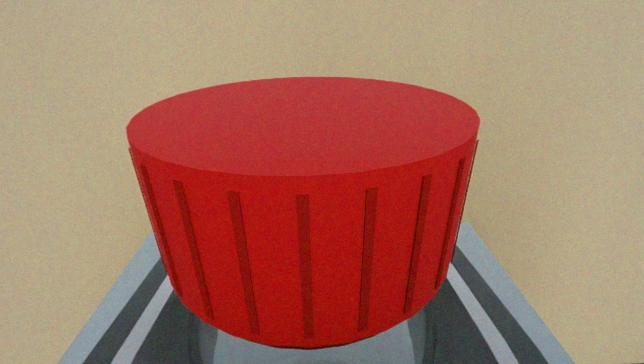

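Call:
move(target={"side":"left","x":0.305,"y":0.40,"z":1.3925,"quat_wxyz":[0.5,0.5,-0.5,-0.5]}, min_time_s=0.6)

Call:
move(joints={"left_gripper_m":0.08}, cameras=["left_wrist_camera"])

Call:
move(target={"side":"left","x":0.303,"y":0.40,"z":1.397,"quat_wxyz":[0.5,0.5,-0.5,-0.5]}, min_time_s=0.8, cameras=["left_wrist_camera"])

Scene clock: 268.40 s.
Joint torques (N m): left_arm=[-14.29 7.3 0.89 7.27 -0.33 0.83 0.26] | right_arm=[-0.56 -10.56 -8.63 -5.03 0.52 -0.25 -0.07]
External joint torques (N m): left_arm=[1.19 1.52 -0.71 -1.57 -0.85 -1.07 0.25] | right_arm=[1.52 -0.27 0.5 0.18 -0.03 -0.13 -0.06]
Wrist force (N): left_arm=[-1.9 0.9 3.4] | right_arm=[3.1 4.6 1.0]
Wrist torque (N m): left_arm=[0.08 0.06 -0.01] | right_arm=[-0.31 0.02 -0.07]
Wrist force, peak (N): left_arm=[-2.3 6.0 1.6] | right_arm=[3.7 5.3 1.3]
move: done
base_odometry: x=+3.800 y=-0.509 heading=-0.039
lidar_m: 0.41 0.43 0.58 1.35 2.16 3.13 5.44 3.03 2.40 1.59 0.58 0.42
base_status: not commanded
joint_positions: torso_squat_rad=+0.350 torso_shift_rad=+0.000 torso_pitch_rad=+0.000 torso_yaw_rad=+0.000 left_shoulder_pitch_rad=+0.461 left_shoulder_roll_rad=+2.866 left_shoulder_yaw_rad=-0.277 left_elbow_rad=-1.911 left_forearm_roll_rad=-0.685 left_wrist_pitch_rad=+0.901 left_hand_roll_rad=+1.937 left_gripper_m=+0.055 right_shoulder_pitch_rad=+0.711 right_shoulder_roll_rad=-1.016 right_shoulder_yaw_rad=-0.339 right_elbow_rad=-2.385 right_forearm_roll_rad=+0.451 right_wrist_pitch_rad=+0.299 right_hand_roll_rad=+0.062 right_gripper_m=+0.100 head_pan_rad=+0.000 head_tilt_rad=+0.350
joint_status: all done
wheel_motors_off: 0
motor_effort: left_wheel=+4(5) right_wheel=-7(9)
contact_limits: left_gripper_m 350 mA; right_gripper_m 350 mA
chest: x=-0.2281 y=-0.0002 z=+1.2475 quat_wxyz=(+1.000, +0.000, +0.000, +0.000) (m; base frame)
left_hand: x=+0.3052 y=+0.3999 z=+1.3928 quat_wxyz=(+0.498, +0.501, -0.501, -0.499) (m; base frame)
left_hand_status: reached (checked arc, planned for 0.6 s): 0 mm and 0.3 deg off.
right_hand: x=+0.1402 y=-0.3999 z=+1.2100 quat_wxyz=(+0.500, -0.500, -0.500, +0.500) (m; base frame)
pictures: none

Scene clock: 269.17 s.
Joint torques (N m): left_arm=[-15.28 7.16 1.05 8.13 0.27 1.49 0.35] | right_arm=[-0.8 -10.4 -8.8 -4.62 0.58 -0.14 -0.09]
External joint torques (N m): left_arm=[0.2 1.38 -0.55 -0.7 -0.24 -0.41 0.34] | right_arm=[1.28 -0.11 0.33 0.6 0.04 -0.01 -0.08]
Wrist force (N): left_arm=[0.9 -5.2 1.3] | right_arm=[2.7 5.4 0.3]
Wrist torque (N m): left_arm=[0.21 0.10 -0.02] | right_arm=[-0.36 0.01 -0.11]
Wrist force, peak (N): left_arm=[1.2 -5.5 1.0] | right_arm=[3.9 5.2 0.6]
move: done
base_odometry: x=+3.800 y=-0.509 heading=-0.039
lidar_m: 0.40 0.42 0.58 1.35 2.16 3.13 5.43 3.03 2.39 1.59 0.59 0.42
base_status: not commanded
joint_positions: torso_squat_rad=+0.350 torso_shift_rad=+0.000 torso_pitch_rad=+0.000 torso_yaw_rad=+0.000 left_shoulder_pitch_rad=+0.461 left_shoulder_roll_rad=+2.866 left_shoulder_yaw_rad=-0.277 left_elbow_rad=-1.911 left_forearm_roll_rad=-0.685 left_wrist_pitch_rad=+0.900 left_hand_roll_rad=+1.937 left_gripper_m=+0.080 right_shoulder_pitch_rad=+0.711 right_shoulder_roll_rad=-1.016 right_shoulder_yaw_rad=-0.339 right_elbow_rad=-2.385 right_forearm_roll_rad=+0.451 right_wrist_pitch_rad=+0.299 right_hand_roll_rad=+0.062 right_gripper_m=+0.100 head_pan_rad=+0.000 head_tilt_rad=+0.350
joint_status: all done
wheel_motors_off: 0
motor_effort: left_wheel=+4(4) right_wheel=-8(9)
contact_limits: left_gripper_m 350 mA; right_gripper_m 350 mA
chest: x=-0.2280 y=-0.0002 z=+1.2475 quat_wxyz=(+1.000, +0.000, +0.000, +0.000) (m; base frame)
left_hand: x=+0.3052 y=+0.3999 z=+1.3925 quat_wxyz=(+0.499, +0.501, -0.501, -0.499) (m; base frame)
right_hand: x=+0.1402 y=-0.3999 z=+1.2100 quat_wxyz=(+0.500, -0.500, -0.500, +0.500) (m; base frame)
pictures: left_wrist_camera
camera_calibration:
left_wrist_camera: T_world_to_cam=[[-0.0362908, -0.999321, -0.00641967, 0.418593], [-0.463359, 0.022518, -0.885885, 1.39323], [0.885427, -0.0291749, -0.463861, 0.46159], [0, 0, 0, 1]] pos_world=[0.252054, 0.400403, 1.45105]

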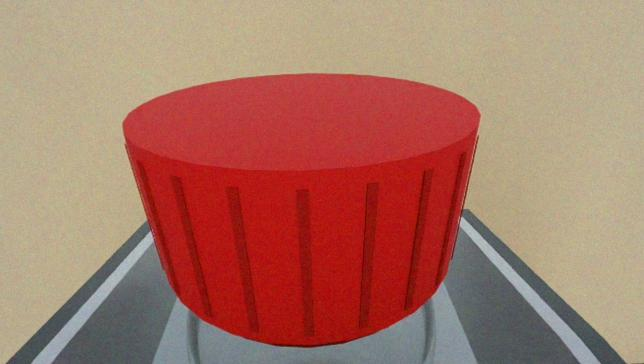

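Scene clock: 270.30 s.
Joint torques (N m): left_arm=[-16.75 8.07 -0.92 7.92 0.09 1.6 0.67] | right_arm=[-0.98 -10.31 -8.8 -4.62 0.72 -0.37 -0.06]
External joint torques (N m): left_arm=[-1.47 2.09 -2.56 -0.99 -0.43 -0.3 0.66] | right_arm=[1.1 -0.02 0.32 0.6 0.17 -0.24 -0.05]
Wrist force (N): left_arm=[0.9 -5.0 1.2] | right_arm=[3.0 4.8 0.8]
Wrist torque (N m): left_arm=[0.17 0.08 -0.16] | right_arm=[-0.29 0.00 -0.07]
Wrist force, peak (N): left_arm=[1.0 -5.3 1.3] | right_arm=[3.4 5.8 0.8]
move: done
base_odometry: x=+3.800 y=-0.509 heading=-0.039
lidar_m: 0.40 0.42 0.58 1.34 2.16 3.13 5.44 3.03 2.40 1.59 0.59 0.42
base_status: not commanded
joint_positions: torso_squat_rad=+0.350 torso_shift_rad=+0.000 torso_pitch_rad=+0.000 torso_yaw_rad=+0.000 left_shoulder_pitch_rad=+0.439 left_shoulder_roll_rad=+2.867 left_shoulder_yaw_rad=-0.289 left_elbow_rad=-1.915 left_forearm_roll_rad=-0.695 left_wrist_pitch_rad=+0.885 left_hand_roll_rad=+1.947 left_gripper_m=+0.080 right_shoulder_pitch_rad=+0.711 right_shoulder_roll_rad=-1.016 right_shoulder_yaw_rad=-0.339 right_elbow_rad=-2.385 right_forearm_roll_rad=+0.451 right_wrist_pitch_rad=+0.299 right_hand_roll_rad=+0.062 right_gripper_m=+0.100 head_pan_rad=+0.000 head_tilt_rad=+0.350
joint_status: all done
wheel_motors_off: 0
motor_effort: left_wheel=+4(4) right_wheel=-8(9)
contact_limits: left_gripper_m 350 mA; right_gripper_m 350 mA
chest: x=-0.2280 y=-0.0002 z=+1.2475 quat_wxyz=(+1.000, +0.000, +0.000, +0.000) (m; base frame)
left_hand: x=+0.3032 y=+0.3999 z=+1.3971 quat_wxyz=(+0.500, +0.500, -0.500, -0.500) (m; base frame)
left_hand_status: reached (checked arc, planned for 0.8 s): 0 mm and 0.1 deg off.
right_hand: x=+0.1402 y=-0.3999 z=+1.2100 quat_wxyz=(+0.500, -0.500, -0.500, +0.500) (m; base frame)
pictures: left_wrist_camera
camera_calibration:
left_wrist_camera: T_world_to_cam=[[-0.035973, -0.99934, -0.00502337, 0.416548], [-0.4659, 0.0212174, -0.884583, 1.3959], [0.884106, -0.0294808, -0.466356, 0.469509], [0, 0, 0, 1]] pos_world=[0.25024, 0.400497, 1.45584]

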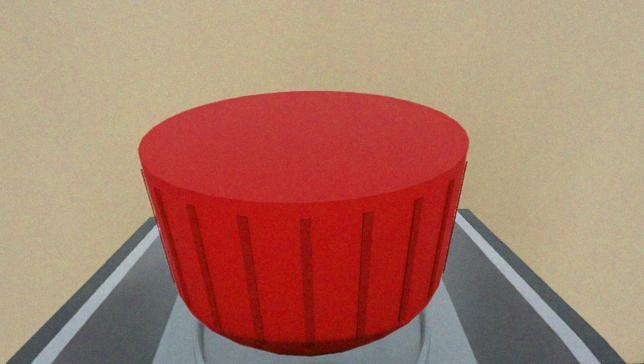

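Call:
move(joints={"left_gripper_m":0.1})

Call:
move(target={"side":"left","x":0.24,"y":0.40,"z":1.402,"quat_wxyz":[0.5,0.5,-0.5,-0.5]}, min_time_s=1.4, cameras=["left_wrist_camera"])

Call:
move(target={"side":"left","x":0.16,"y":0.40,"z":1.405,"quat_wxyz":[0.5,0.5,-0.5,-0.5]}, min_time_s=1.4, cameras=["left_wrist_camera"])

Scene clock: 271.30 s.
Joint torques (N m): left_arm=[-16.62 7.68 -0.98 8.13 0.21 1.59 0.55] | right_arm=[-0.65 -10.44 -8.46 -4.48 0.51 -0.18 -0.33]
External joint torques (N m): left_arm=[-1.34 1.7 -2.61 -0.78 -0.31 -0.31 0.53] | right_arm=[1.43 -0.14 0.66 0.73 -0.03 -0.05 -0.32]
Wrist force (N): left_arm=[1.1 -5.1 1.5] | right_arm=[2.7 4.8 0.7]
Wrist torque (N m): left_arm=[0.19 0.13 -0.16] | right_arm=[-0.29 -0.01 -0.07]
Wrist force, peak (N): left_arm=[0.9 -5.3 1.5] | right_arm=[4.0 5.3 0.4]
move: done
base_odometry: x=+3.800 y=-0.509 heading=-0.039
lidar_m: 0.40 0.42 0.59 1.35 2.16 3.13 5.43 3.02 2.39 1.59 0.58 0.42
base_status: not commanded
joint_positions: torso_squat_rad=+0.350 torso_shift_rad=+0.000 torso_pitch_rad=+0.000 torso_yaw_rad=+0.000 left_shoulder_pitch_rad=+0.439 left_shoulder_roll_rad=+2.867 left_shoulder_yaw_rad=-0.289 left_elbow_rad=-1.915 left_forearm_roll_rad=-0.695 left_wrist_pitch_rad=+0.885 left_hand_roll_rad=+1.947 left_gripper_m=+0.100 right_shoulder_pitch_rad=+0.711 right_shoulder_roll_rad=-1.016 right_shoulder_yaw_rad=-0.339 right_elbow_rad=-2.385 right_forearm_roll_rad=+0.451 right_wrist_pitch_rad=+0.299 right_hand_roll_rad=+0.062 right_gripper_m=+0.100 head_pan_rad=+0.000 head_tilt_rad=+0.350
joint_status: all done
wheel_motors_off: 0
motor_effort: left_wheel=+4(4) right_wheel=-8(9)
contact_limits: left_gripper_m 350 mA; right_gripper_m 350 mA
chest: x=-0.2280 y=-0.0002 z=+1.2475 quat_wxyz=(+1.000, +0.000, +0.000, +0.000) (m; base frame)
left_hand: x=+0.3032 y=+0.3999 z=+1.3971 quat_wxyz=(+0.500, +0.500, -0.500, -0.500) (m; base frame)
right_hand: x=+0.1402 y=-0.3999 z=+1.2100 quat_wxyz=(+0.500, -0.500, -0.500, +0.500) (m; base frame)
pictures: none

Scene clock: 273.03 s.
Joint torques (N m): left_arm=[-12.78 8.27 0.23 7.63 0.21 1.93 0.08] | right_arm=[-0.53 -10.63 -8.52 -4.82 0.64 -0.33 -0.12]
External joint torques (N m): left_arm=[-1.13 -0.01 -1.96 -0.66 -0.27 0 0.06] | right_arm=[1.55 -0.34 0.6 0.39 0.1 -0.2 -0.11]
Wrist force (N): left_arm=[0.8 -5.0 1.1] | right_arm=[3.9 4.6 0.3]
Wrist torque (N m): left_arm=[0.18 0.10 -0.02] | right_arm=[-0.27 0.10 -0.11]
Wrist force, peak (N): left_arm=[1.0 -5.4 1.5] | right_arm=[3.3 5.9 0.5]
move: done
base_odometry: x=+3.800 y=-0.509 heading=-0.039
lidar_m: 0.40 0.42 0.58 1.35 2.16 3.13 5.43 3.03 2.39 1.59 0.58 0.42
base_status: not commanded
joint_positions: torso_squat_rad=+0.350 torso_shift_rad=+0.000 torso_pitch_rad=+0.000 torso_yaw_rad=+0.000 left_shoulder_pitch_rad=+0.200 left_shoulder_roll_rad=+2.847 left_shoulder_yaw_rad=-0.488 left_elbow_rad=-2.154 left_forearm_roll_rad=-0.773 left_wrist_pitch_rad=+0.942 left_hand_roll_rad=+1.899 left_gripper_m=+0.100 right_shoulder_pitch_rad=+0.711 right_shoulder_roll_rad=-1.016 right_shoulder_yaw_rad=-0.339 right_elbow_rad=-2.385 right_forearm_roll_rad=+0.451 right_wrist_pitch_rad=+0.299 right_hand_roll_rad=+0.062 right_gripper_m=+0.100 head_pan_rad=+0.000 head_tilt_rad=+0.350
joint_status: all done
wheel_motors_off: 0
motor_effort: left_wheel=+4(4) right_wheel=-7(9)
contact_limits: left_gripper_m 350 mA; right_gripper_m 350 mA
chest: x=-0.2280 y=-0.0002 z=+1.2475 quat_wxyz=(+1.000, +0.000, +0.000, +0.000) (m; base frame)
left_hand: x=+0.2402 y=+0.3998 z=+1.4022 quat_wxyz=(+0.500, +0.500, -0.500, -0.500) (m; base frame)
left_hand_status: reached (checked arc, planned for 1.4 s): 0 mm and 0.0 deg off.
right_hand: x=+0.1402 y=-0.3999 z=+1.2100 quat_wxyz=(+0.500, -0.500, -0.500, +0.500) (m; base frame)
pictures: left_wrist_camera
camera_calibration:
left_wrist_camera: T_world_to_cam=[[-0.0362966, -0.999326, -0.00539887, 0.414812], [-0.466393, 0.0217174, -0.884311, 1.37056], [0.883832, -0.0295794, -0.466868, 0.528423], [0, 0, 0, 1]] pos_world=[0.187238, 0.400399, 1.46094]

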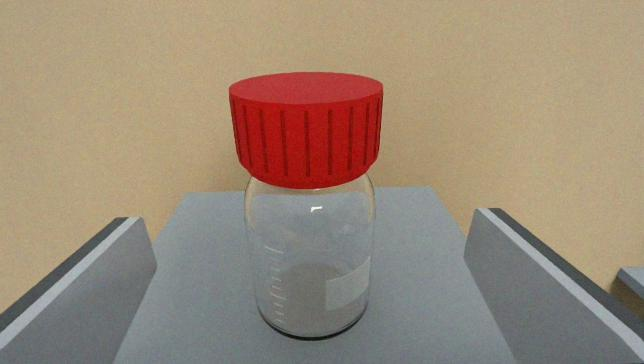

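Scene clock: 274.77 s.
Joint torques (N m): left_arm=[-8.02 11.14 0.44 6.88 0.33 1.95 0.53] | right_arm=[-1.32 -10.14 -8.85 -4.56 0.54 -0.3 -0.2]
External joint torques (N m): left_arm=[-0.84 2.06 -1.85 -0.71 -0.21 0.04 0.52] | right_arm=[0.76 0.15 0.28 0.66 -0.01 -0.18 -0.19]
Wrist force (N): left_arm=[0.9 -5.2 1.2] | right_arm=[3.4 4.5 1.0]
Wrist torque (N m): left_arm=[0.18 0.12 -0.14] | right_arm=[-0.29 0.09 -0.06]
Wrist force, peak (N): left_arm=[1.1 -5.5 1.5] | right_arm=[3.6 5.2 1.4]
move: done
base_odometry: x=+3.800 y=-0.509 heading=-0.039
lidar_m: 0.41 0.42 0.58 1.35 2.16 3.12 5.44 3.03 2.40 1.58 0.58 0.42
base_status: not commanded
joint_positions: torso_squat_rad=+0.350 torso_shift_rad=+0.000 torso_pitch_rad=+0.000 torso_yaw_rad=+0.000 left_shoulder_pitch_rad=-0.065 left_shoulder_roll_rad=+2.905 left_shoulder_yaw_rad=-0.800 left_elbow_rad=-2.399 left_forearm_roll_rad=-0.947 left_wrist_pitch_rad=+1.015 left_hand_roll_rad=+1.916 left_gripper_m=+0.100 right_shoulder_pitch_rad=+0.711 right_shoulder_roll_rad=-1.016 right_shoulder_yaw_rad=-0.339 right_elbow_rad=-2.385 right_forearm_roll_rad=+0.451 right_wrist_pitch_rad=+0.299 right_hand_roll_rad=+0.062 right_gripper_m=+0.100 head_pan_rad=+0.000 head_tilt_rad=+0.350
joint_status: all done
wheel_motors_off: 0
motor_effort: left_wheel=+4(4) right_wheel=-8(9)
contact_limits: left_gripper_m 350 mA; right_gripper_m 350 mA
chest: x=-0.2280 y=-0.0002 z=+1.2475 quat_wxyz=(+1.000, +0.000, +0.000, +0.000) (m; base frame)
left_hand: x=+0.1604 y=+0.4000 z=+1.4050 quat_wxyz=(+0.500, +0.501, -0.500, -0.499) (m; base frame)
left_hand_status: reached (checked arc, planned for 1.4 s): 0 mm and 0.1 deg off.
right_hand: x=+0.1402 y=-0.3999 z=+1.2100 quat_wxyz=(+0.500, -0.500, -0.500, +0.500) (m; base frame)
pictures: left_wrist_camera
camera_calibration:
left_wrist_camera: T_world_to_cam=[[-0.0349914, -0.999375, -0.00508456, 0.41145], [-0.465932, 0.0208143, -0.884576, 1.33651], [0.884128, -0.0285835, -0.466369, 0.599102], [0, 0, 0, 1]] pos_world=[0.10744, 0.400498, 1.46374]

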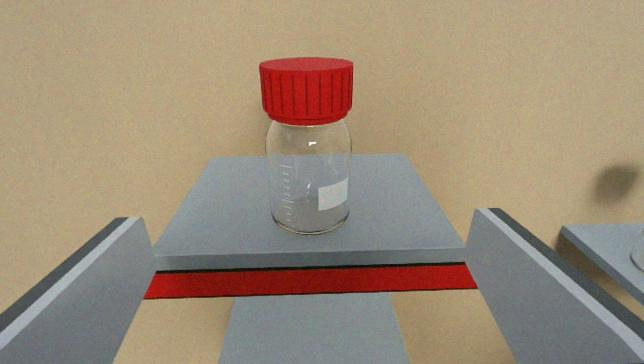

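Call:
move(target={"side":"left","x":0.145,"y":0.39,"z":1.34,"quat_wxyz":[0.5,0.5,-0.5,-0.5]}, min_time_s=1.2)

Call:
move(target={"side":"left","x":0.145,"y":0.375,"z":1.27,"quat_wxyz":[0.5,0.5,-0.5,-0.5]}, min_time_s=1.2)

Call:
move(target={"side":"left","x":0.14,"y":0.28,"z":1.235,"quat_wxyz":[0.425,0.502,-0.569,-0.493]}, min_time_s=1.5)

Call:
move(target={"side":"left","x":0.160,"y":0.15,"z":1.28,"quat_wxyz":[0.519,0.547,-0.478,-0.451]}, min_time_s=1.8, cameras=["left_wrist_camera", "head_camera"])

Scene clock: 276.93 s.
Joint torques (N m): left_arm=[-7.19 9.72 4 4.25 0.19 2.08 0.05] | right_arm=[-0.9 -10.37 -8.87 -4.74 0.73 -0.36 -0.12]
External joint torques (N m): left_arm=[0.33 -0.12 1.27 -0.74 0.09 0.05 0.03] | right_arm=[1.18 -0.08 0.26 0.47 0.19 -0.23 -0.11]
Wrist force (N): left_arm=[0.8 -5.0 1.1] | right_arm=[3.4 5.1 0.9]
Wrist torque (N m): left_arm=[0.19 0.10 -0.02] | right_arm=[-0.34 0.03 -0.07]
Wrist force, peak (N): left_arm=[0.9 -5.6 1.4] | right_arm=[3.6 5.8 1.2]
move: done
base_odometry: x=+3.800 y=-0.509 heading=-0.039
lidar_m: 0.40 0.42 0.59 1.35 2.17 3.13 5.43 3.03 2.40 1.59 0.58 0.42
base_status: not commanded
joint_positions: torso_squat_rad=+0.350 torso_shift_rad=+0.000 torso_pitch_rad=+0.000 torso_yaw_rad=+0.000 left_shoulder_pitch_rad=+0.065 left_shoulder_roll_rad=+2.732 left_shoulder_yaw_rad=-0.785 left_elbow_rad=-2.521 left_forearm_roll_rad=-0.907 left_wrist_pitch_rad=+1.209 left_hand_roll_rad=+1.638 left_gripper_m=+0.100 right_shoulder_pitch_rad=+0.711 right_shoulder_roll_rad=-1.016 right_shoulder_yaw_rad=-0.339 right_elbow_rad=-2.385 right_forearm_roll_rad=+0.451 right_wrist_pitch_rad=+0.299 right_hand_roll_rad=+0.062 right_gripper_m=+0.100 head_pan_rad=+0.000 head_tilt_rad=+0.350
joint_status: all done
wheel_motors_off: 0
motor_effort: left_wheel=+4(4) right_wheel=-8(8)
contact_limits: left_gripper_m 350 mA; right_gripper_m 350 mA
chest: x=-0.2280 y=-0.0002 z=+1.2475 quat_wxyz=(+1.000, +0.000, +0.000, +0.000) (m; base frame)
left_hand: x=+0.1450 y=+0.3902 z=+1.3402 quat_wxyz=(+0.500, +0.500, -0.500, -0.500) (m; base frame)
left_hand_status: reached (checked arc, planned for 1.2 s): 0 mm and 0.0 deg off.
right_hand: x=+0.1402 y=-0.3999 z=+1.2100 quat_wxyz=(+0.500, -0.500, -0.500, +0.500) (m; base frame)
pictures: none

Scene clock: 278.47 s.
Joint torques (N m): left_arm=[-8.04 11.1 5.57 1.06 -0.61 1.93 0.23] | right_arm=[-1.04 -10.42 -8.48 -4.79 0.52 -0.17 -0.02]
External joint torques (N m): left_arm=[0.16 0.49 1.15 -0.68 -0.04 -0.02 0.22] | right_arm=[1.04 -0.12 0.65 0.43 -0.03 -0.04 -0.02]
Wrist force (N): left_arm=[0.9 -5.2 1.2] | right_arm=[3.2 4.7 0.5]
Wrist torque (N m): left_arm=[0.19 0.11 -0.04] | right_arm=[-0.29 0.01 -0.08]
Wrist force, peak (N): left_arm=[1.0 -5.6 1.1] | right_arm=[3.8 5.3 0.5]
move: done
base_odometry: x=+3.800 y=-0.509 heading=-0.039
lidar_m: 0.40 0.42 0.58 1.35 2.16 3.13 5.43 3.03 2.40 1.59 0.58 0.42
base_status: not commanded
joint_positions: torso_squat_rad=+0.350 torso_shift_rad=+0.000 torso_pitch_rad=+0.000 torso_yaw_rad=+0.000 left_shoulder_pitch_rad=+0.284 left_shoulder_roll_rad=+2.402 left_shoulder_yaw_rad=-0.602 left_elbow_rad=-2.537 left_forearm_roll_rad=-0.887 left_wrist_pitch_rad=+1.304 left_hand_roll_rad=+1.276 left_gripper_m=+0.100 right_shoulder_pitch_rad=+0.711 right_shoulder_roll_rad=-1.016 right_shoulder_yaw_rad=-0.339 right_elbow_rad=-2.385 right_forearm_roll_rad=+0.451 right_wrist_pitch_rad=+0.299 right_hand_roll_rad=+0.062 right_gripper_m=+0.100 head_pan_rad=+0.000 head_tilt_rad=+0.350
joint_status: all done
wheel_motors_off: 0
motor_effort: left_wheel=+4(5) right_wheel=-8(9)
contact_limits: left_gripper_m 350 mA; right_gripper_m 350 mA
chest: x=-0.2280 y=-0.0002 z=+1.2475 quat_wxyz=(+1.000, +0.000, +0.000, +0.000) (m; base frame)
left_hand: x=+0.1448 y=+0.3753 z=+1.2704 quat_wxyz=(+0.500, +0.500, -0.500, -0.500) (m; base frame)
left_hand_status: reached (checked arc, planned for 1.2 s): 1 mm and 0.0 deg off.
right_hand: x=+0.1402 y=-0.3999 z=+1.2100 quat_wxyz=(+0.500, -0.500, -0.500, +0.500) (m; base frame)
pictures: none

Scene clock: 280.30 s.
Joint torques (N m): left_arm=[-5.29 10.97 9.11 -5.61 -1.4 1.02 0.46] | right_arm=[-1.13 -9.9 -8.99 -4.86 0.45 -0.17 -0.1]
External joint torques (N m): left_arm=[0.68 0.42 1.14 -0.59 -0.01 0.03 0.45] | right_arm=[0.95 0.39 0.13 0.35 -0.09 -0.04 -0.09]
Wrist force (N): left_arm=[1.1 -5.3 2.2] | right_arm=[3.3 4.5 1.0]
Wrist torque (N m): left_arm=[0.24 0.14 -0.02] | right_arm=[-0.26 0.02 -0.08]
Wrist force, peak (N): left_arm=[1.1 -5.3 2.2] | right_arm=[3.4 5.5 0.8]
move: done
base_odometry: x=+3.800 y=-0.509 heading=-0.039
lidar_m: 0.40 0.42 0.58 1.35 2.17 3.13 5.43 3.03 2.39 1.58 0.58 0.42
base_status: not commanded
joint_positions: torso_squat_rad=+0.350 torso_shift_rad=+0.000 torso_pitch_rad=+0.000 torso_yaw_rad=+0.000 left_shoulder_pitch_rad=+0.335 left_shoulder_roll_rad=+1.498 left_shoulder_yaw_rad=-0.363 left_elbow_rad=-2.564 left_forearm_roll_rad=-1.051 left_wrist_pitch_rad=+0.936 left_hand_roll_rad=+0.495 left_gripper_m=+0.100 right_shoulder_pitch_rad=+0.711 right_shoulder_roll_rad=-1.016 right_shoulder_yaw_rad=-0.339 right_elbow_rad=-2.385 right_forearm_roll_rad=+0.451 right_wrist_pitch_rad=+0.299 right_hand_roll_rad=+0.062 right_gripper_m=+0.100 head_pan_rad=+0.000 head_tilt_rad=+0.350
joint_status: all done
wheel_motors_off: 0
motor_effort: left_wheel=+4(4) right_wheel=-8(9)
contact_limits: left_gripper_m 350 mA; right_gripper_m 350 mA
chest: x=-0.2280 y=-0.0002 z=+1.2475 quat_wxyz=(+1.000, +0.000, +0.000, +0.000) (m; base frame)
left_hand: x=+0.1400 y=+0.2792 z=+1.2344 quat_wxyz=(+0.425, +0.499, -0.570, -0.496) (m; base frame)
left_hand_status: reached (checked arc, planned for 1.5 s): 1 mm and 0.5 deg off.
right_hand: x=+0.1402 y=-0.3999 z=+1.2100 quat_wxyz=(+0.500, -0.500, -0.500, +0.500) (m; base frame)
pictures: none

Scene clock: 280.60 s.
Joint torques (N m): left_arm=[-5.28 11.17 9.13 -5.63 -1.34 1.01 0.35] | right_arm=[-0.78 -9.8 -9.1 -4.88 0.45 -0.12 -0.25]
External joint torques (N m): left_arm=[0.69 0.62 1.16 -0.62 0.04 0.02 0.34] | right_arm=[1.3 0.49 0.03 0.33 -0.1 0 -0.24]
Wrist force (N): left_arm=[1.0 -5.3 2.1] | right_arm=[3.0 5.2 1.1]
Wrist torque (N m): left_arm=[0.24 0.13 -0.03] | right_arm=[-0.32 0.03 -0.05]
Wrist force, peak (N): left_arm=[1.0 -5.3 2.1] | right_arm=[3.1 5.3 0.8]
move: refused
base_odometry: x=+3.800 y=-0.509 heading=-0.039
lidar_m: 0.40 0.43 0.58 1.35 2.17 3.13 5.42 3.03 2.40 1.59 0.58 0.42
base_status: not commanded
joint_positions: torso_squat_rad=+0.350 torso_shift_rad=+0.000 torso_pitch_rad=+0.000 torso_yaw_rad=+0.000 left_shoulder_pitch_rad=+0.335 left_shoulder_roll_rad=+1.498 left_shoulder_yaw_rad=-0.363 left_elbow_rad=-2.564 left_forearm_roll_rad=-1.051 left_wrist_pitch_rad=+0.936 left_hand_roll_rad=+0.495 left_gripper_m=+0.100 right_shoulder_pitch_rad=+0.711 right_shoulder_roll_rad=-1.016 right_shoulder_yaw_rad=-0.339 right_elbow_rad=-2.385 right_forearm_roll_rad=+0.451 right_wrist_pitch_rad=+0.299 right_hand_roll_rad=+0.062 right_gripper_m=+0.100 head_pan_rad=+0.000 head_tilt_rad=+0.350
joint_status: not commanded
wheel_motors_off: 0
motor_effort: left_wheel=+4(4) right_wheel=-6(9)
contact_limits: left_gripper_m 350 mA; right_gripper_m 350 mA
chest: x=-0.2280 y=-0.0002 z=+1.2475 quat_wxyz=(+1.000, +0.000, +0.000, +0.000) (m; base frame)
left_hand: x=+0.1400 y=+0.2792 z=+1.2344 quat_wxyz=(+0.425, +0.499, -0.570, -0.496) (m; base frame)
left_hand_status: refused: the posture found for that pose stands 19 mm from the torso (limit 20 mm). Nothing moved. The solve starts from where the arm stands: from another posture it may find a clear one.
right_hand: x=+0.1402 y=-0.3999 z=+1.2100 quat_wxyz=(+0.500, -0.500, -0.500, +0.500) (m; base frame)
pictures: head_camera, left_wrist_camera
camera_calibration:
head_camera: T_world_to_cam=[[-0.027997, -0.999325, 0.0237756, -0.0357905], [-0.30829, -0.0139933, -0.95119, 1.37181], [0.95088, -0.0339602, -0.30769, 0.584333], [0, 0, 0, 1]] pos_world=[-0.133718, 0.00327392, 1.48549]
left_wrist_camera: T_world_to_cam=[[-0.175828, -0.984208, -0.0204694, 0.323659], [-0.324958, 0.0776561, -0.942535, 1.21455], [0.92924, -0.159072, -0.333481, 0.400228], [0, 0, 0, 1]] pos_world=[0.0796787, 0.287895, 1.28485]

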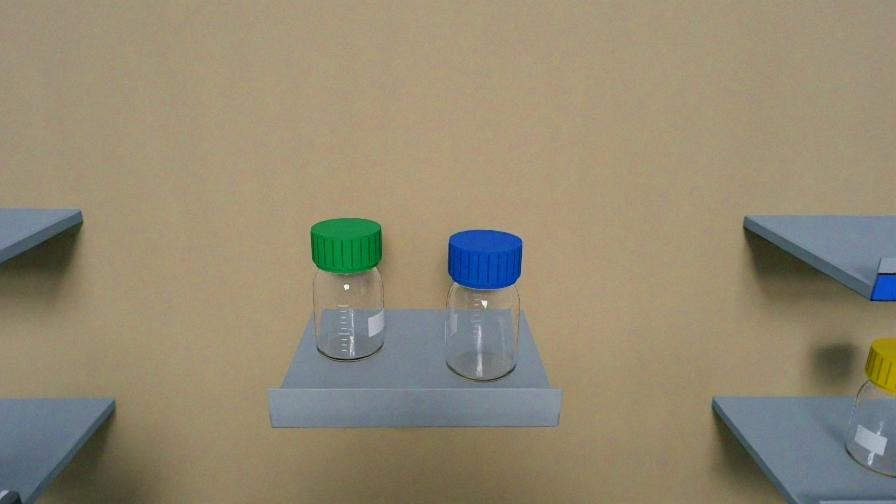

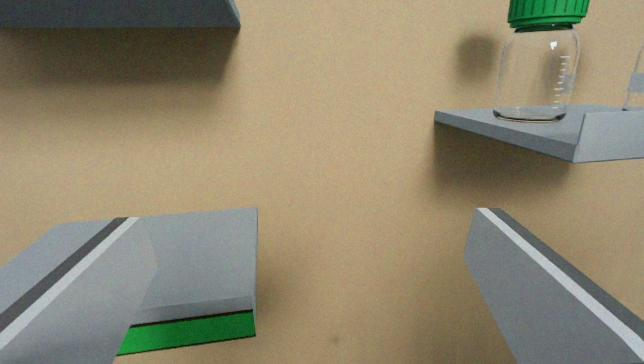

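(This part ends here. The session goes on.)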